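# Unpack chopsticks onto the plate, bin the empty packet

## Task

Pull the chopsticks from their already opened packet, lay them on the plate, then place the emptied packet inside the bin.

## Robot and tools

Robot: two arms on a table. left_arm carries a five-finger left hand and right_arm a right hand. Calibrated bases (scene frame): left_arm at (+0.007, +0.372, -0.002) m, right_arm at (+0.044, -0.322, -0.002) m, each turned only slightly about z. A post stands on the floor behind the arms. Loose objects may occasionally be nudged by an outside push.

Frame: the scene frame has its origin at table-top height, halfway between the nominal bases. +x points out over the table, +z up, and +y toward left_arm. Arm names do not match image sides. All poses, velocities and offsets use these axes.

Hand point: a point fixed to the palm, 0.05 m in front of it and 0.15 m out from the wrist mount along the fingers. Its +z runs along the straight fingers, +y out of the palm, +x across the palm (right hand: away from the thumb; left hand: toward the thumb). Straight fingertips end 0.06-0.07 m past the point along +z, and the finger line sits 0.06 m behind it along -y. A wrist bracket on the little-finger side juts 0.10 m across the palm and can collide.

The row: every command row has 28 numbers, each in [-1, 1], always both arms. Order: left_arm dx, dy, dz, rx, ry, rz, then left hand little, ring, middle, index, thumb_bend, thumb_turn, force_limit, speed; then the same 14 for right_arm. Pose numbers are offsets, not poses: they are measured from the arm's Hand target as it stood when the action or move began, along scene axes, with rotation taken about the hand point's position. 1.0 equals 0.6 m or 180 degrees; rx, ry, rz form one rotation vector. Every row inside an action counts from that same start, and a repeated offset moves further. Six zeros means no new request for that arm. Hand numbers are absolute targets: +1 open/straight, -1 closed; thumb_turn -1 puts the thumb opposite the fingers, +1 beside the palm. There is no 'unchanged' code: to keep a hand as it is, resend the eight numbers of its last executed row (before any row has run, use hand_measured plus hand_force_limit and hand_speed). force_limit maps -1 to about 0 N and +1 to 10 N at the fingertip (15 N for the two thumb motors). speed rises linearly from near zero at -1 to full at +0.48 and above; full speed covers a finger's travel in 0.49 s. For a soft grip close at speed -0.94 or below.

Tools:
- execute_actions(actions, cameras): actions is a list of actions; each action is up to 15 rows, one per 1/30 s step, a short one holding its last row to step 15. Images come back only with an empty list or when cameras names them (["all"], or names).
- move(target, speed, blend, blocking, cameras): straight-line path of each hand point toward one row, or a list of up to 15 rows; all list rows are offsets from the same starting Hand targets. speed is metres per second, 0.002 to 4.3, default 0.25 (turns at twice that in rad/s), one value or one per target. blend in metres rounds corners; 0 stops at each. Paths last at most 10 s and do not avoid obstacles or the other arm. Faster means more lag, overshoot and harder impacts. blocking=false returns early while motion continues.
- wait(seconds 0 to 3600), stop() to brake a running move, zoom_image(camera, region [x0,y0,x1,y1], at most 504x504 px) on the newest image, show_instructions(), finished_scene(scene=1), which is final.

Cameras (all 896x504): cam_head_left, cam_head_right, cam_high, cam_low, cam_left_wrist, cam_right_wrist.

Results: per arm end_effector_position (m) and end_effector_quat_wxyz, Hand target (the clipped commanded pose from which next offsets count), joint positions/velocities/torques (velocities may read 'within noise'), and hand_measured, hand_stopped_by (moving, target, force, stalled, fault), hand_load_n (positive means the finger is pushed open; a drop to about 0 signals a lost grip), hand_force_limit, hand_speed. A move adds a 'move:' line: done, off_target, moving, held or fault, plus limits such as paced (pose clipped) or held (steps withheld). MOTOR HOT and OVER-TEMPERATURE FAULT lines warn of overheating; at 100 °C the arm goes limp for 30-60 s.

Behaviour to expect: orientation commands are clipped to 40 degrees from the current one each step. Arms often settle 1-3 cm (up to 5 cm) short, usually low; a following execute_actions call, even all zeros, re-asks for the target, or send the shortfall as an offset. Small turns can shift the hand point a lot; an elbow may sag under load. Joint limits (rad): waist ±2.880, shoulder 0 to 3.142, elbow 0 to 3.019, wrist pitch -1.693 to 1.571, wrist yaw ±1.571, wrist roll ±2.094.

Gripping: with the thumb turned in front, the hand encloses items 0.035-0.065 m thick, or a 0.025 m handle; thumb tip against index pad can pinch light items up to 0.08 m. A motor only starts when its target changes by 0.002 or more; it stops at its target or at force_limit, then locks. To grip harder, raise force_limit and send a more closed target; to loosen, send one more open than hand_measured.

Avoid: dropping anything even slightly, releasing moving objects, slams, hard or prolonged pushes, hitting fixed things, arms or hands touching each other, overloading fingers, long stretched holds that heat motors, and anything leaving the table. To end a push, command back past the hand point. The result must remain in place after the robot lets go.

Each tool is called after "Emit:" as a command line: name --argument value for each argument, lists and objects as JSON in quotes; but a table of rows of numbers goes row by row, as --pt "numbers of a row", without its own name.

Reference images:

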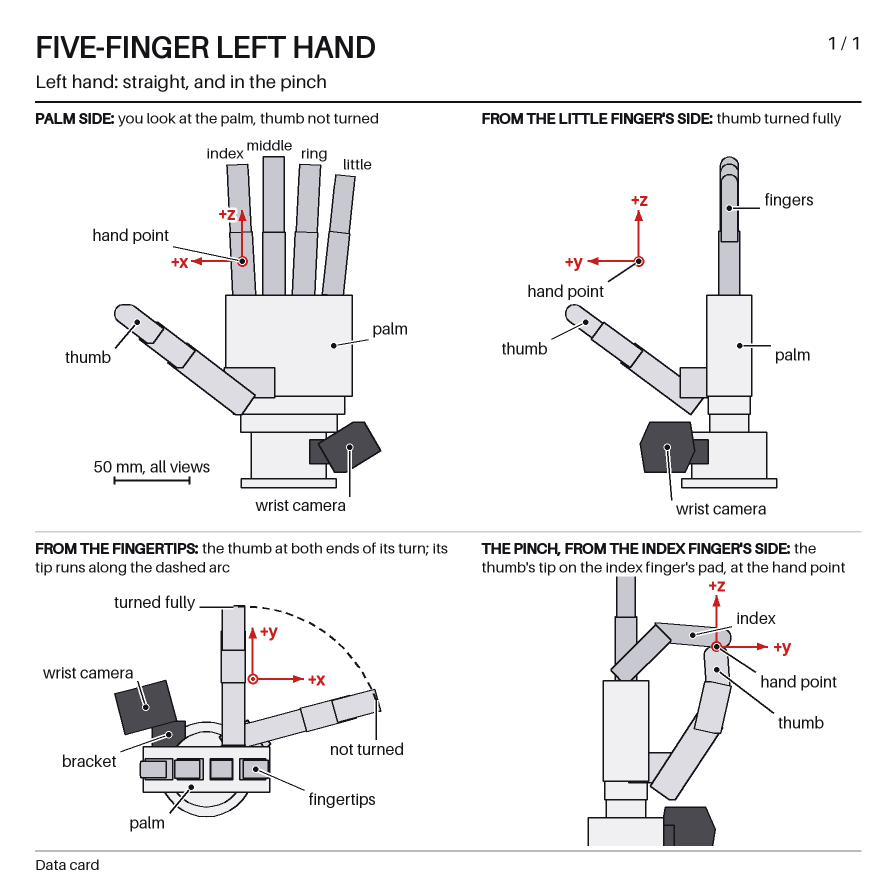

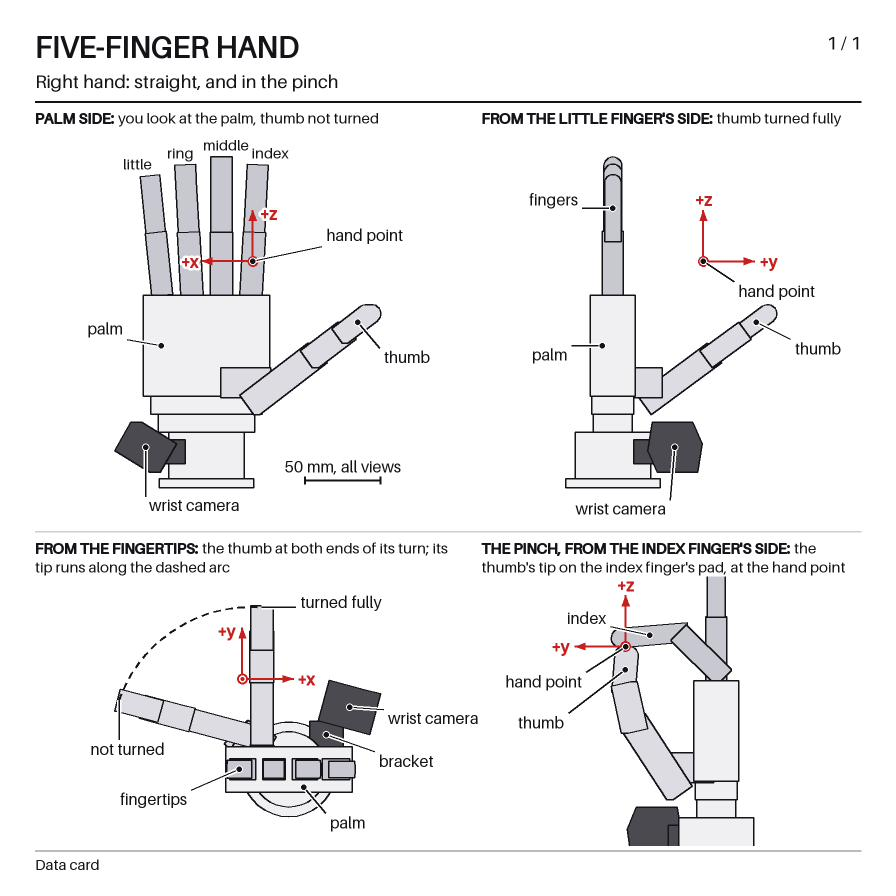

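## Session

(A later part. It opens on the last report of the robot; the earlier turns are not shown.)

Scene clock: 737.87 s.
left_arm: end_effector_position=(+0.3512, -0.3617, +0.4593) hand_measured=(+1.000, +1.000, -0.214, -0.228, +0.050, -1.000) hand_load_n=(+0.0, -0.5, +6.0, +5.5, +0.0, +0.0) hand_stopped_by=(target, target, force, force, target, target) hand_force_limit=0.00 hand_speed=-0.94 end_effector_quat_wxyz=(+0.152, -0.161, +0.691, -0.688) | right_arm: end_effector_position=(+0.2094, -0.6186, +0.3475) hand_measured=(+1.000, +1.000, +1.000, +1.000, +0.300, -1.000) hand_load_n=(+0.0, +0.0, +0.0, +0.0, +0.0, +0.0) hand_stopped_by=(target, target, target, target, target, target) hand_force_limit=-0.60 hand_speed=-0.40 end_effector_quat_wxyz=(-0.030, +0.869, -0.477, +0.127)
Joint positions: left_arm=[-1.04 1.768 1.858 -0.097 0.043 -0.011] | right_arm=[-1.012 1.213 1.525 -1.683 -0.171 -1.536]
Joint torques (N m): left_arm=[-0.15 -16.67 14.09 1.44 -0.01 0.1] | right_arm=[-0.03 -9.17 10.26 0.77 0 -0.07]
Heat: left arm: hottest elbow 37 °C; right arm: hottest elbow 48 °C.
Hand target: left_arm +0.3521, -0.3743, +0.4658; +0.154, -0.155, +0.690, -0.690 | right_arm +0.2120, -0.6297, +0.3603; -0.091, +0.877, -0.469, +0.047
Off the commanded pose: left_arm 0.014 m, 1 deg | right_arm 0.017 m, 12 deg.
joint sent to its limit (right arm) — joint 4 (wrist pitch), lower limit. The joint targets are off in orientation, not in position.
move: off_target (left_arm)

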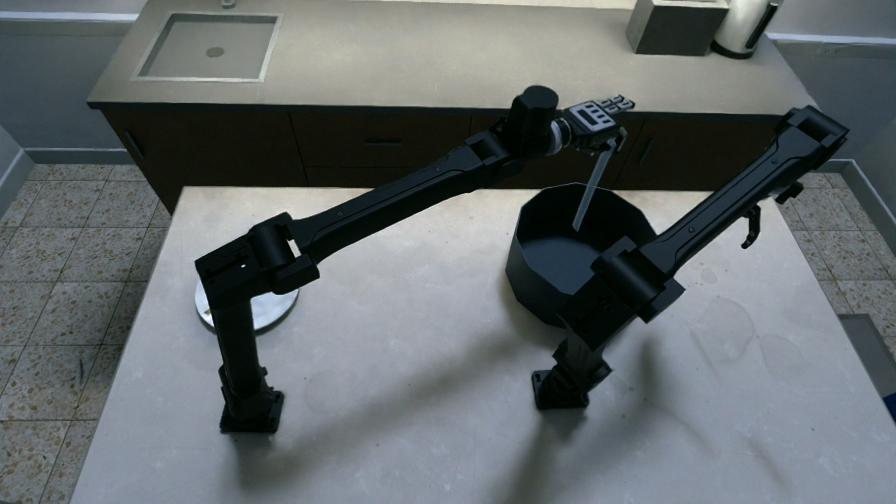

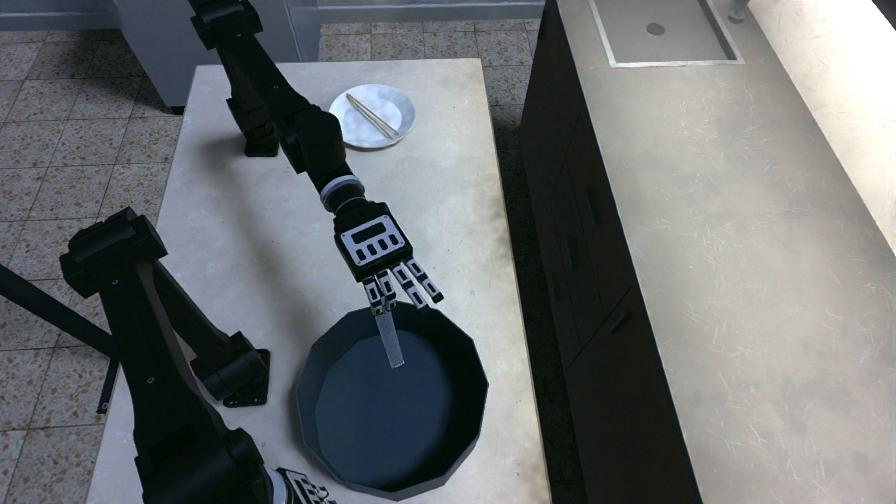

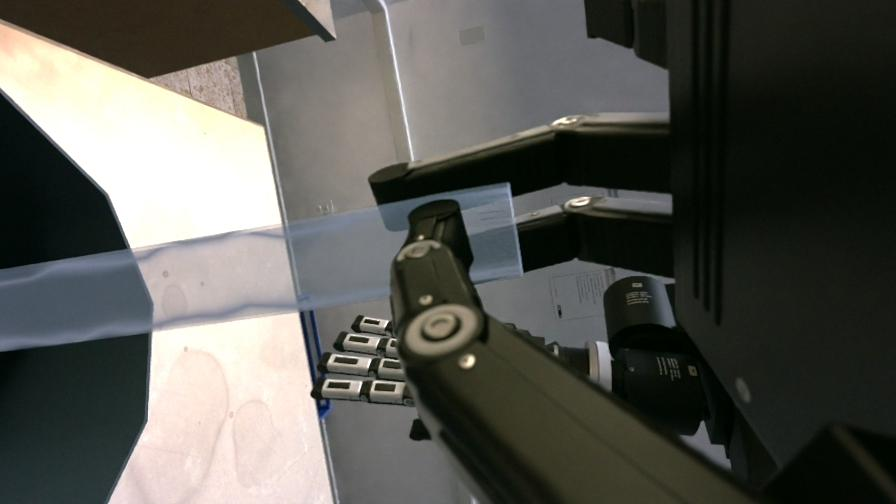

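Emit:
move --pt "0 0 -0.1 0 0 0 1 1 -0.37 -0.4 0.05 -1 0.0 -0.94 0 0 0 0 0 0 1 1 1 1 0.3 -1 -0.6 -0.4" --pt "0 0 -0.2 0 0 0 1 1 -0.37 -0.4 0.05 -1 0.0 -0.94 0 0 0 0 0 0 1 1 1 1 0.3 -1 -0.6 -0.4" --speed 0.08 --blend 0.02 --cameras '["cam_head_left","cam_high","cam_left_wrist","cam_low"]'

Scene clock: 740.80 s.
left_arm: end_effector_position=(+0.3532, -0.3653, +0.3702) hand_measured=(+1.000, +1.000, -0.214, -0.228, +0.050, -1.000) hand_load_n=(+0.5, +0.0, +5.5, +5.5, +0.0, +0.0) hand_stopped_by=(target, target, force, force, target, target) hand_force_limit=0.00 hand_speed=-0.94 end_effector_quat_wxyz=(+0.154, -0.158, +0.683, -0.696) | right_arm: end_effector_position=(+0.2094, -0.6186, +0.3475) hand_measured=(+1.000, +1.000, +1.000, +1.000, +0.300, -1.000) hand_load_n=(+0.0, +0.0, -0.5, +0.0, +0.0, +0.0) hand_stopped_by=(target, target, target, target, target, target) hand_force_limit=-0.60 hand_speed=-0.40 end_effector_quat_wxyz=(-0.030, +0.869, -0.477, +0.127)
Joint positions: left_arm=[-1.04 1.784 1.63 0.169 0.043 -0.011] | right_arm=[-1.012 1.213 1.525 -1.683 -0.171 -1.536]
Joint torques (N m): left_arm=[-0.15 -17.14 9.24 3.11 0.01 0.09] | right_arm=[0.03 -9.41 10.28 0.98 -0.05 -0.07]
Heat: left arm: hottest elbow 37 °C; right arm: hottest elbow 48 °C.
Hand target: left_arm +0.3521, -0.3743, +0.3460; +0.154, -0.155, +0.690, -0.690 | right_arm +0.2120, -0.6297, +0.3603; -0.091, +0.877, -0.469, +0.047
Off the commanded pose: left_arm 0.026 m, 1 deg | right_arm 0.017 m, 12 deg.
joint sent to its limit (right arm) — joint 4 (wrist pitch), lower limit. The joint targets are off in orientation, not in position.
move: off_target (left_arm)
Images, in order (width x height): cam_head_left 896x504, cam_high 896x504, cam_low 896x504, cam_left_wrist 896x504.

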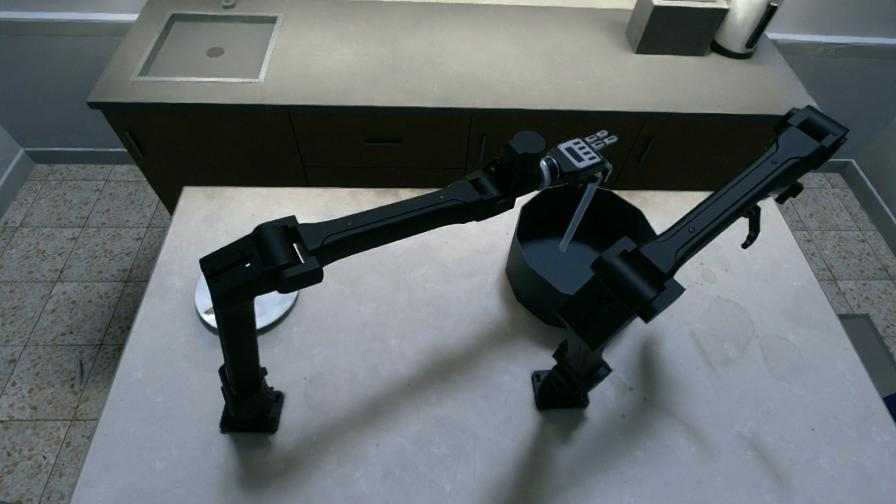

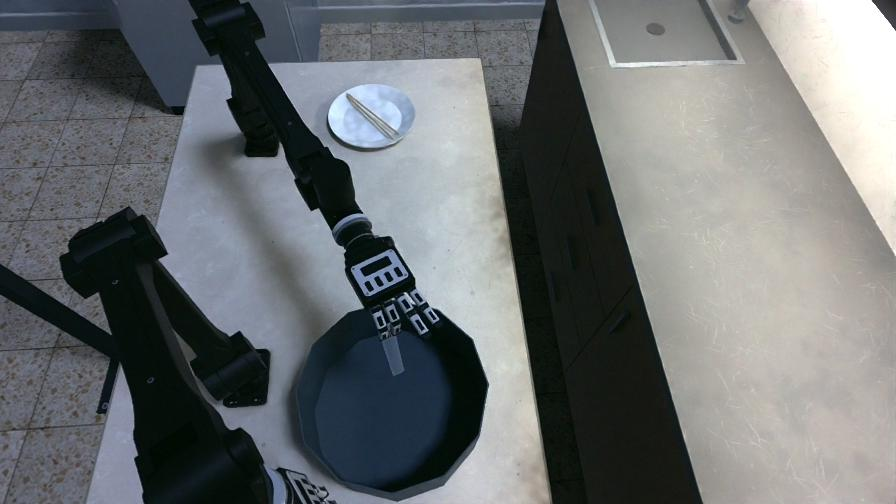

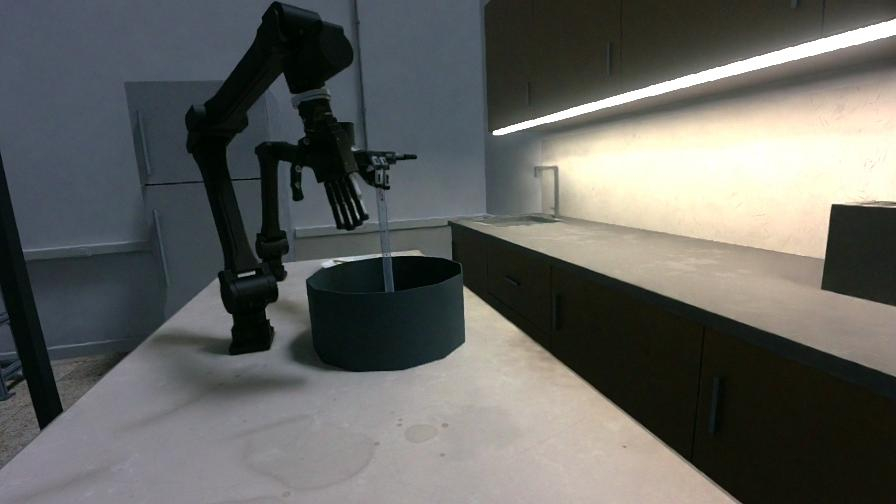

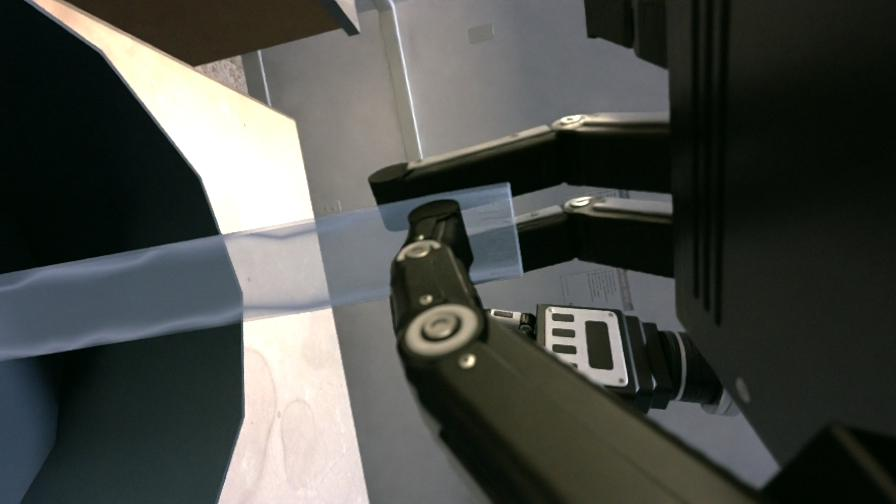

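Emit:
move --pt "0 0 -0.14 0 0 0 1 1 -0.37 -0.4 0.05 -1 0.0 -0.94 0 0 0 0 0 0 1 1 1 1 0.3 -1 -0.6 -0.4" --speed 0.08 --cameras '["cam_head_left","cam_high","cam_left_wrist","cam_low"]'

Scene clock: 742.63 s.
left_arm: end_effector_position=(+0.3546, -0.3681, +0.2865) hand_measured=(+1.000, +1.000, -0.214, -0.228, +0.050, -1.000) hand_load_n=(+0.0, +0.0, +6.0, +6.0, +0.0, +0.0) hand_stopped_by=(target, target, force, force, target, target) hand_force_limit=0.00 hand_speed=-0.94 end_effector_quat_wxyz=(+0.154, -0.158, +0.683, -0.696) | right_arm: end_effector_position=(+0.2094, -0.6186, +0.3475) hand_measured=(+1.000, +1.000, +1.000, +1.000, +0.300, -1.000) hand_load_n=(+0.0, +0.0, +0.0, +0.0, +0.0, +0.0) hand_stopped_by=(target, target, target, target, target, target) hand_force_limit=-0.60 hand_speed=-0.40 end_effector_quat_wxyz=(-0.030, +0.869, -0.477, +0.127)
Joint positions: left_arm=[-1.04 1.847 1.494 0.369 0.043 -0.011] | right_arm=[-1.012 1.213 1.525 -1.683 -0.171 -1.536]
Joint torques (N m): left_arm=[-0.21 -17.55 8.87 3.11 0 0.1] | right_arm=[0.79 -9.17 10.52 0.95 -0.02 -0.03]
Heat: left arm: hottest elbow 37 °C; right arm: hottest elbow 48 °C.
Hand target: left_arm +0.3521, -0.3742, +0.2619; +0.154, -0.155, +0.690, -0.690 | right_arm +0.2120, -0.6297, +0.3603; -0.091, +0.877, -0.469, +0.047
Off the commanded pose: left_arm 0.025 m, 1 deg | right_arm 0.017 m, 12 deg.
joint sent to its limit (right arm) — joint 4 (wrist pitch), lower limit. The joint targets are off in orientation, not in position.
move: off_target (left_arm)
Images, in order (width x height): cam_head_left 896x504, cam_high 896x504, cam_low 896x504, cam_left_wrist 896x504.

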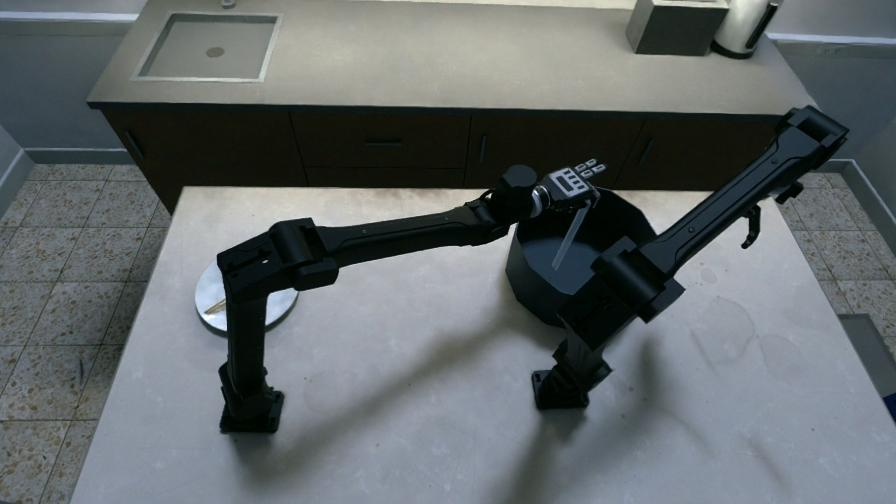

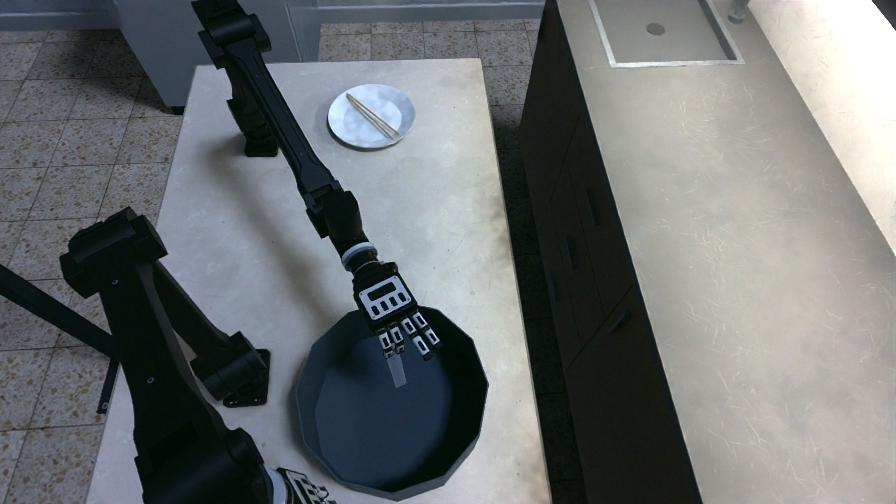

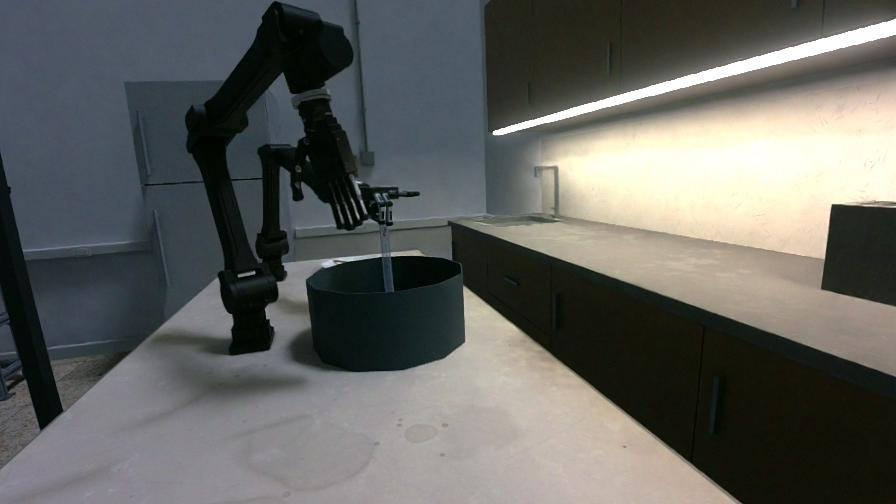

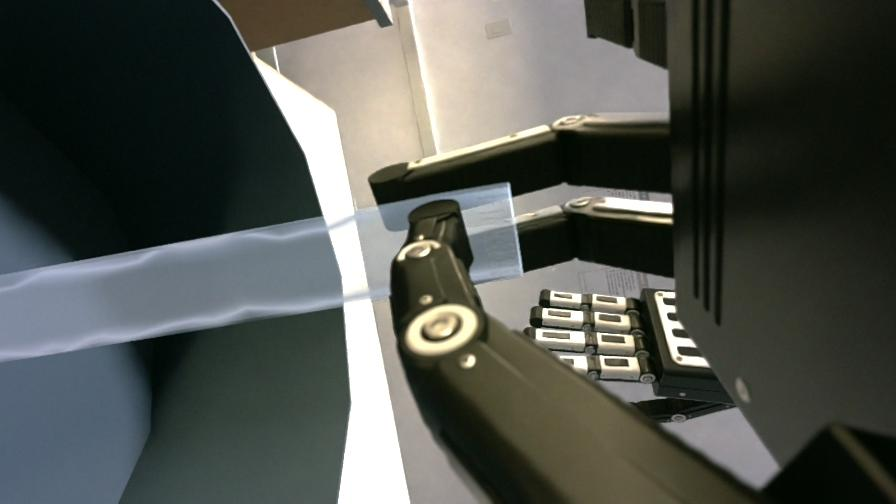

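Emit:
move --pt "0.04 -0.085 0 0.151 0.0705 0 1 1 -0.37 -0.4 0.05 -1 0.0 -0.94 0 0 0 0 0 0 1 1 1 1 0.3 -1 -0.6 -0.4" --speed 0.08 --cameras '["cam_head_left","cam_high","cam_left_wrist","cam_low"]'

Scene clock: 748.17 s.
left_arm: end_effector_position=(+0.3765, -0.4133, +0.2672) hand_measured=(+1.000, +1.000, -0.214, -0.228, +0.050, -1.000) hand_load_n=(+0.0, +0.0, +6.0, +5.5, +0.0, +0.0) hand_stopped_by=(target, target, force, force, target, target) hand_force_limit=0.00 hand_speed=-0.94 end_effector_quat_wxyz=(+0.109, -0.196, +0.843, -0.490) | right_arm: end_effector_position=(+0.2094, -0.6186, +0.3475) hand_measured=(+1.000, +1.000, +1.000, +1.000, +0.300, -1.000) hand_load_n=(+0.0, +0.0, +0.0, +0.0, +0.0, +0.0) hand_stopped_by=(target, target, target, target, target, target) hand_force_limit=-0.60 hand_speed=-0.40 end_effector_quat_wxyz=(-0.030, +0.869, -0.477, +0.127)
Joint positions: left_arm=[-1.046 2.149 2.264 -0.635 0.031 0.008] | right_arm=[-1.012 1.213 1.525 -1.683 -0.171 -1.536]
Joint torques (N m): left_arm=[-0.21 -21.77 13.87 1.22 0.01 0.1] | right_arm=[-0.03 -9 10.32 0.76 -0.01 -0.03]
Heat: left arm: hottest elbow 38 °C; right arm: hottest elbow 48 °C.
Hand target: left_arm +0.3762, -0.4252, +0.2618; +0.110, -0.189, +0.845, -0.488 | right_arm +0.2120, -0.6297, +0.3603; -0.091, +0.877, -0.469, +0.047
Off the commanded pose: left_arm 0.013 m, 1 deg | right_arm 0.017 m, 12 deg.
joint sent to its limit (right arm) — joint 4 (wrist pitch), lower limit. The joint targets are off in orientation, not in position.
move: off_target (left_arm)
Images, in order (width x height): cam_head_left 896x504, cam_high 896x504, cam_low 896x504, cam_left_wrist 896x504.

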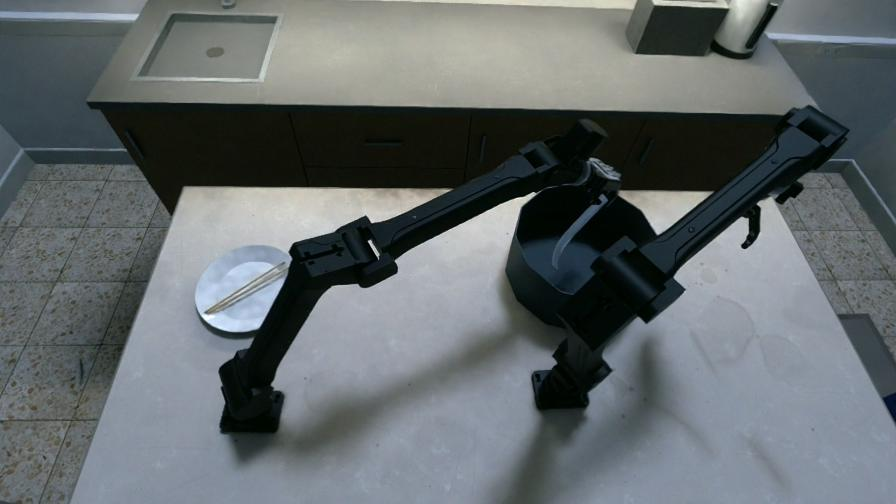

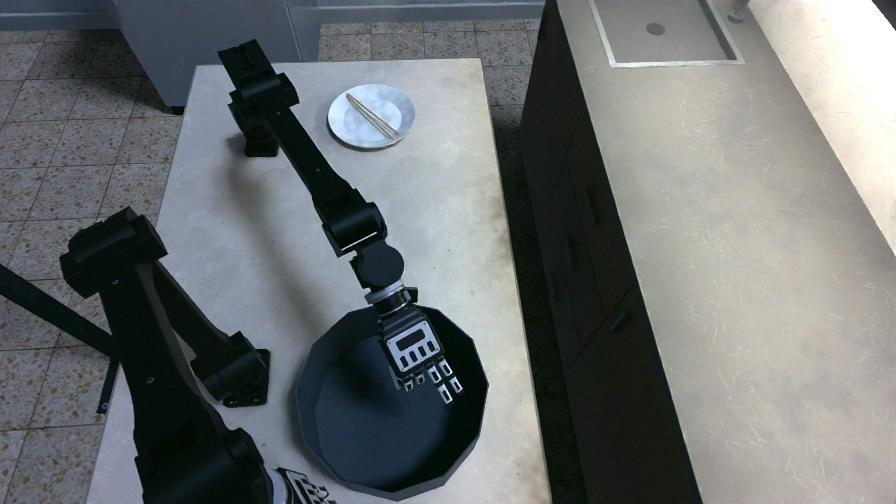

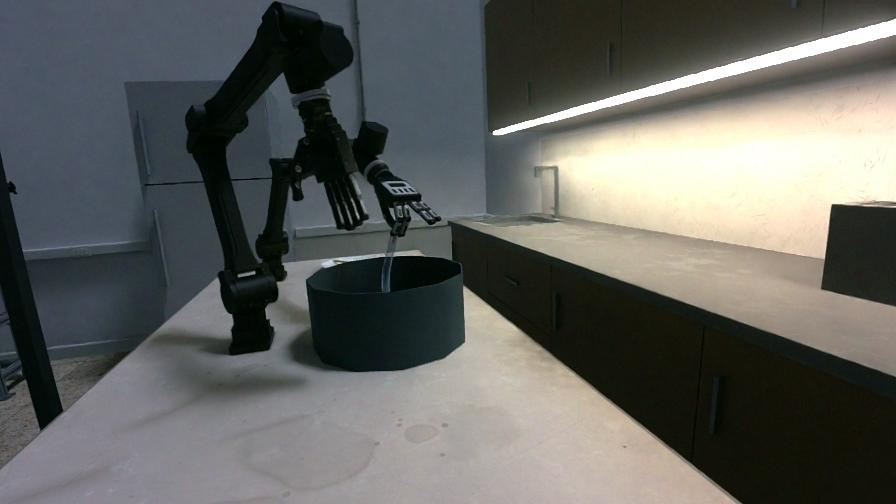

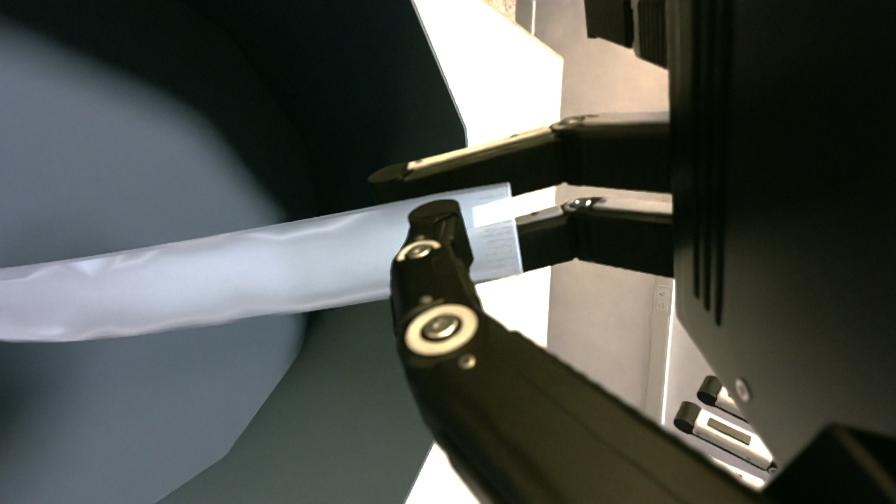

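Emit:
move --pt "0 0 -0.16 0 0 0 1 1 -0.37 -0.4 0.05 -1 0.0 -0.94 0 0 0 0 0 0 1 1 1 1 0.3 -1 -0.6 -0.4" --speed 0.06 --cameras '["cam_head_left","cam_high","cam_left_wrist","cam_low"]'

Scene clock: 750.53 s.
left_arm: end_effector_position=(+0.3792, -0.4184, +0.2009) hand_measured=(+1.000, +1.000, -0.214, -0.228, +0.050, -1.000) hand_load_n=(-0.5, +0.0, +6.0, +5.5, +0.0, +0.0) hand_stopped_by=(target, target, force, force, target, target) hand_force_limit=0.00 hand_speed=-0.94 end_effector_quat_wxyz=(+0.111, -0.194, +0.837, -0.499) | right_arm: end_effector_position=(+0.2094, -0.6186, +0.3475) hand_measured=(+1.000, +1.000, +1.000, +1.000, +0.300, -1.000) hand_load_n=(+0.0, +0.0, +0.0, +0.0, +0.0, +0.0) hand_stopped_by=(target, target, target, target, target, target) hand_force_limit=-0.60 hand_speed=-0.40 end_effector_quat_wxyz=(-0.030, +0.869, -0.477, +0.127)
Joint positions: left_arm=[-1.046 2.149 2.079 -0.428 0.031 0.008] | right_arm=[-1.012 1.213 1.525 -1.683 -0.171 -1.536]
Joint torques (N m): left_arm=[-0.21 -22.07 9.06 2.92 0.01 0.11] | right_arm=[-0.09 -9 10.35 0.79 -0.01 -0.04]
Heat: left arm: hottest elbow 38 °C; right arm: hottest elbow 48 °C.
Hand target: left_arm +0.3762, -0.4253, +0.1659; +0.110, -0.189, +0.845, -0.488 | right_arm +0.2120, -0.6297, +0.3603; -0.091, +0.877, -0.469, +0.047
Off the commanded pose: left_arm 0.036 m, 2 deg | right_arm 0.017 m, 12 deg.
joint sent to its limit (right arm) — joint 4 (wrist pitch), lower limit. The joint targets are off in orientation, not in position.
move: off_target (left_arm)
Images, in order (width x height): cam_head_left 896x504, cam_high 896x504, cam_low 896x504, cam_left_wrist 896x504.

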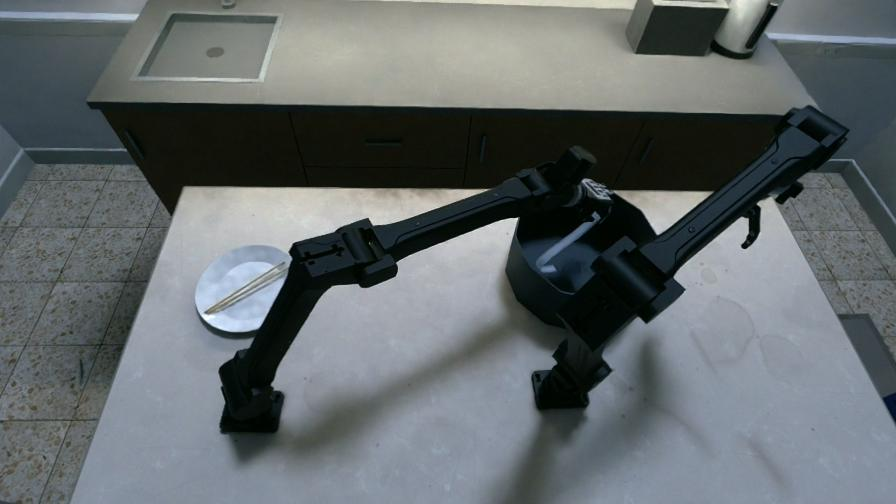

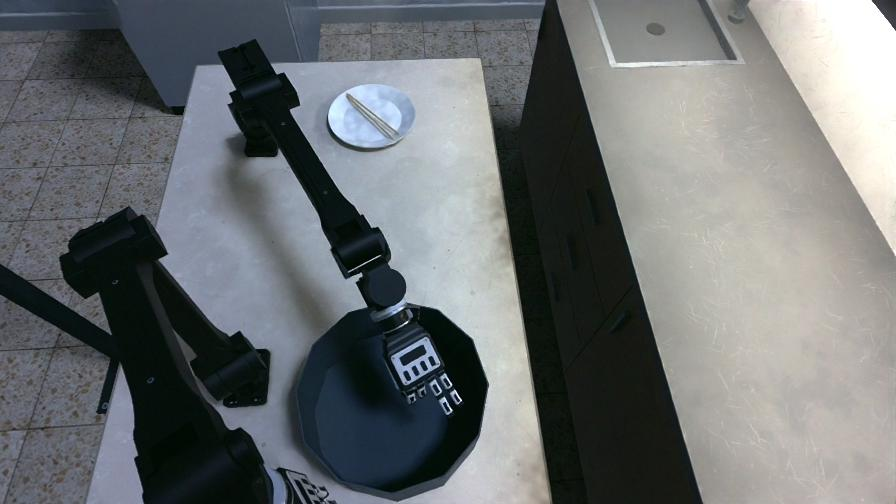

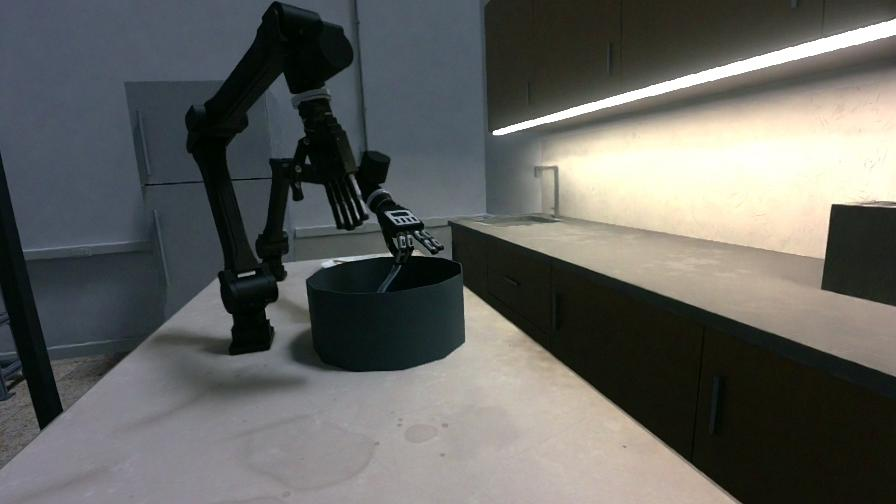

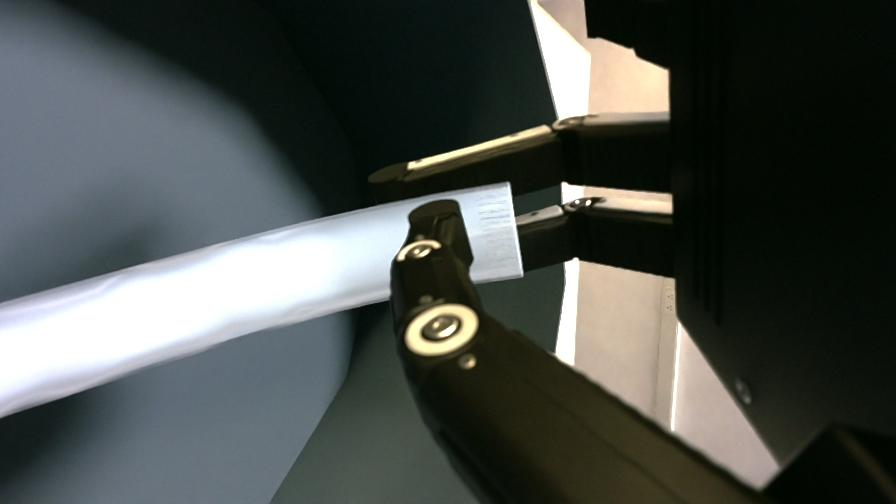

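Emit:
move --pt "0 0.0 -0.04 0 0 0 1 1 -0.37 -0.4 0.05 -1 0.0 -0.94 0 0 0 0 0 0 1 1 1 1 0.3 -1 -0.6 -0.4" --speed 0.06 --cameras '["cam_head_left","cam_left_wrist"]'

Emit:
zoom_image --camera "cam_head_left" --region '[470, 110, 690, 340]'

Scene clock: 751.63 s.
left_arm: end_effector_position=(+0.3795, -0.4189, +0.1759) hand_measured=(+1.000, +1.000, -0.214, -0.228, +0.050, -1.000) hand_load_n=(+0.0, +0.0, +6.0, +5.5, +0.0, +0.0) hand_stopped_by=(target, target, force, force, target, target) hand_force_limit=0.00 hand_speed=-0.94 end_effector_quat_wxyz=(+0.111, -0.194, +0.838, -0.498) | right_arm: end_effector_position=(+0.2094, -0.6186, +0.3475) hand_measured=(+1.000, +1.000, +1.000, +1.000, +0.300, -1.000) hand_load_n=(+0.0, -0.5, +0.0, +0.0, +0.0, +0.0) hand_stopped_by=(target, target, target, target, target, target) hand_force_limit=-0.60 hand_speed=-0.40 end_effector_quat_wxyz=(-0.030, +0.869, -0.477, +0.127)
Joint positions: left_arm=[-1.046 2.16 2.034 -0.373 0.031 0.008] | right_arm=[-1.012 1.213 1.525 -1.683 -0.171 -1.536]
Joint torques (N m): left_arm=[-0.21 -22.24 9.14 2.88 0.02 0.1] | right_arm=[0.15 -9.05 10.43 0.79 -0.01 -0.11]
Heat: left arm: hottest elbow 38 °C; right arm: hottest elbow 48 °C.
Hand target: left_arm +0.3762, -0.4253, +0.1420; +0.110, -0.189, +0.845, -0.488 | right_arm +0.2120, -0.6297, +0.3603; -0.091, +0.877, -0.469, +0.047
Off the commanded pose: left_arm 0.035 m, 2 deg | right_arm 0.017 m, 12 deg.
joint sent to its limit (right arm) — joint 4 (wrist pitch), lower limit. The joint targets are off in orientation, not in position.
move: off_target (left_arm)

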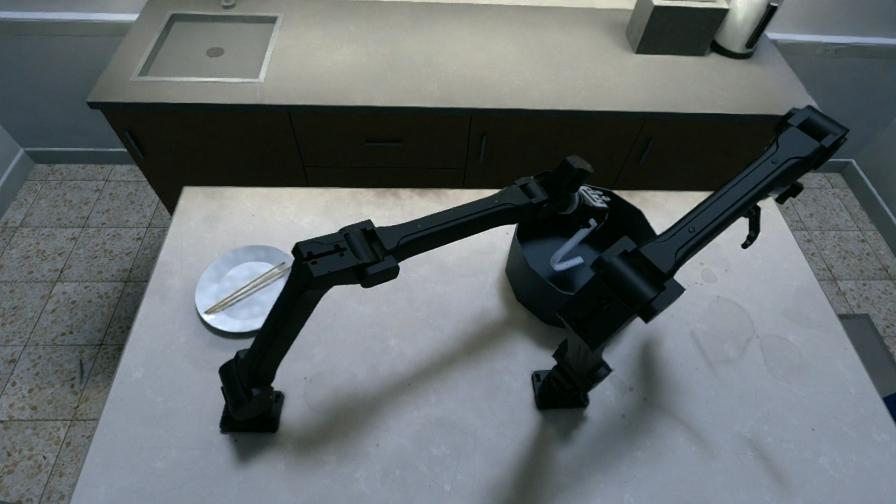

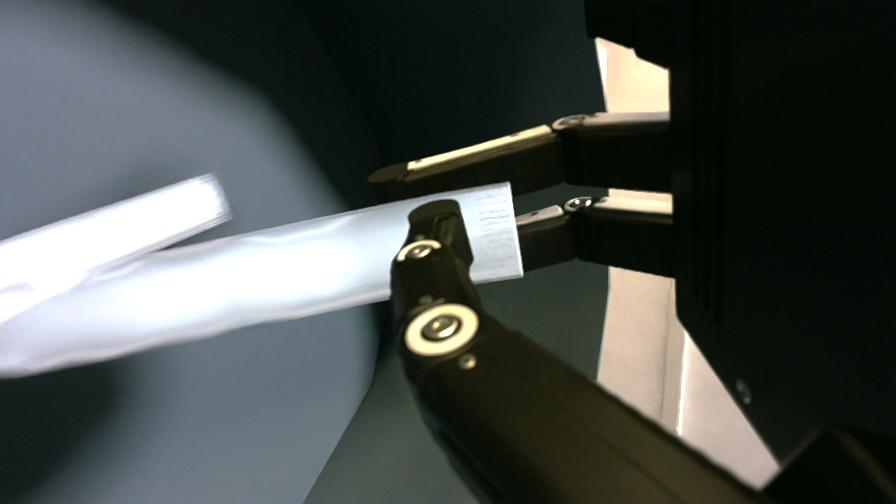

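Scaled by 2.191 from the camera's image (finer frame: 1280x720).

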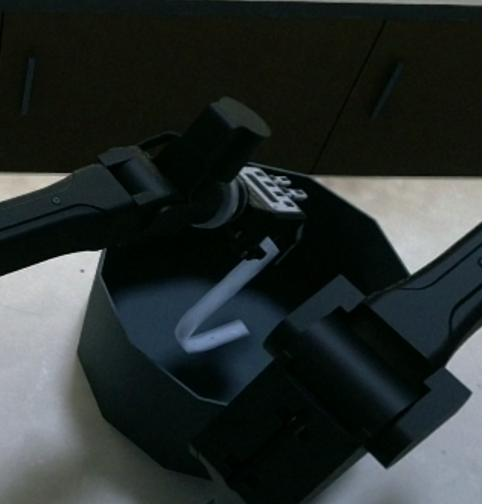

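Emit:
move --pt "0 0 0 0 0 0 1 1 0.1 0.1 0.3 -1 0.0 -0.7 0 0 0 0 0 0 1 1 1 1 0.3 -1 -0.6 -0.4" --speed 0.06 --cameras '["cam_head_left","cam_left_wrist","cam_high"]'

Emit:
zoom_image --camera "cam_head_left" --region '[470, 110, 690, 340]'

Scene clock: 752.77 s.
left_arm: end_effector_position=(+0.3795, -0.4190, +0.1760) hand_measured=(+1.000, +1.000, +0.100, +0.100, +0.300, -1.000) hand_load_n=(+0.0, +0.0, +0.0, +0.0, +0.0, +0.0) hand_stopped_by=(target, target, target, target, target, target) hand_force_limit=0.00 hand_speed=-0.70 end_effector_quat_wxyz=(+0.111, -0.194, +0.838, -0.498) | right_arm: end_effector_position=(+0.2094, -0.6186, +0.3475) hand_measured=(+1.000, +1.000, +1.000, +1.000, +0.300, -1.000) hand_load_n=(+0.0, +0.0, +0.0, +0.0, +0.0, +0.0) hand_stopped_by=(target, target, target, target, target, target) hand_force_limit=-0.60 hand_speed=-0.40 end_effector_quat_wxyz=(-0.030, +0.869, -0.477, +0.127)
Joint positions: left_arm=[-1.046 2.16 2.034 -0.372 0.031 0.008] | right_arm=[-1.012 1.213 1.525 -1.683 -0.171 -1.536]
Joint torques (N m): left_arm=[-0.21 -22.12 9.2 2.92 0.01 0.1] | right_arm=[-0.15 -9.41 10.3 0.76 -0.05 -0.06]
Heat: left arm: hottest elbow 38 °C; right arm: hottest elbow 48 °C.
Hand target: left_arm +0.3762, -0.4253, +0.1420; +0.110, -0.189, +0.845, -0.488 | right_arm +0.2120, -0.6297, +0.3603; -0.091, +0.877, -0.469, +0.047
Off the commanded pose: left_arm 0.035 m, 2 deg | right_arm 0.017 m, 12 deg.
joint sent to its limit (right arm) — joint 4 (wrist pitch), lower limit. The joint targets are off in orientation, not in position.
move: done
Images, in order (width x height): cam_head_left 896x504, cam_high 896x504, cam_left_wrist 896x504.

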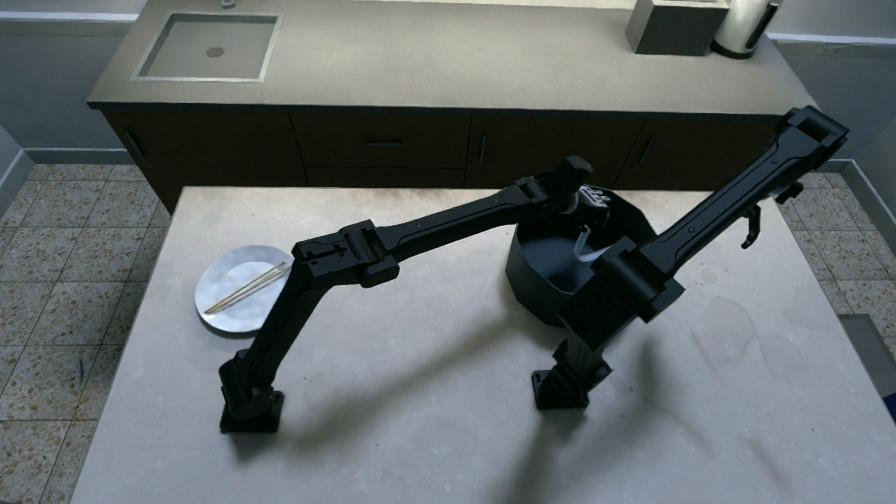

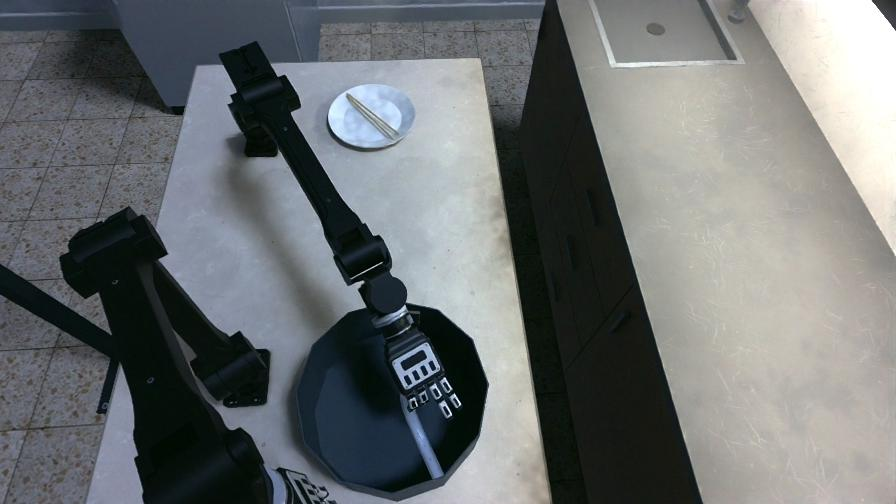

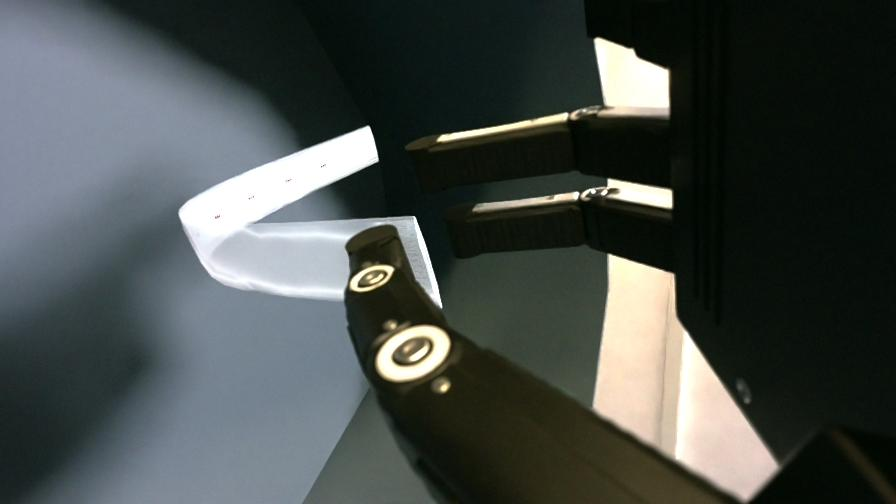

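Scaled by 2.191 from the camera's image (finer frame: 1280x720).

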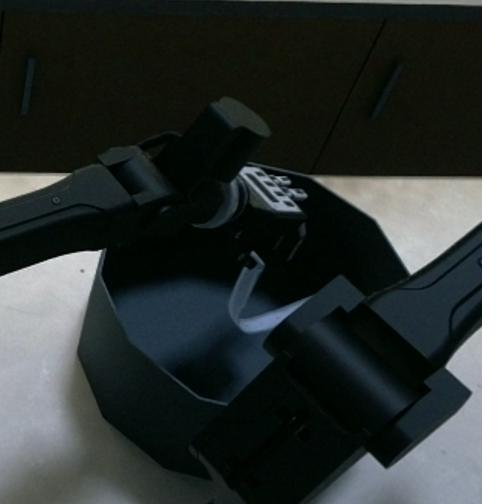

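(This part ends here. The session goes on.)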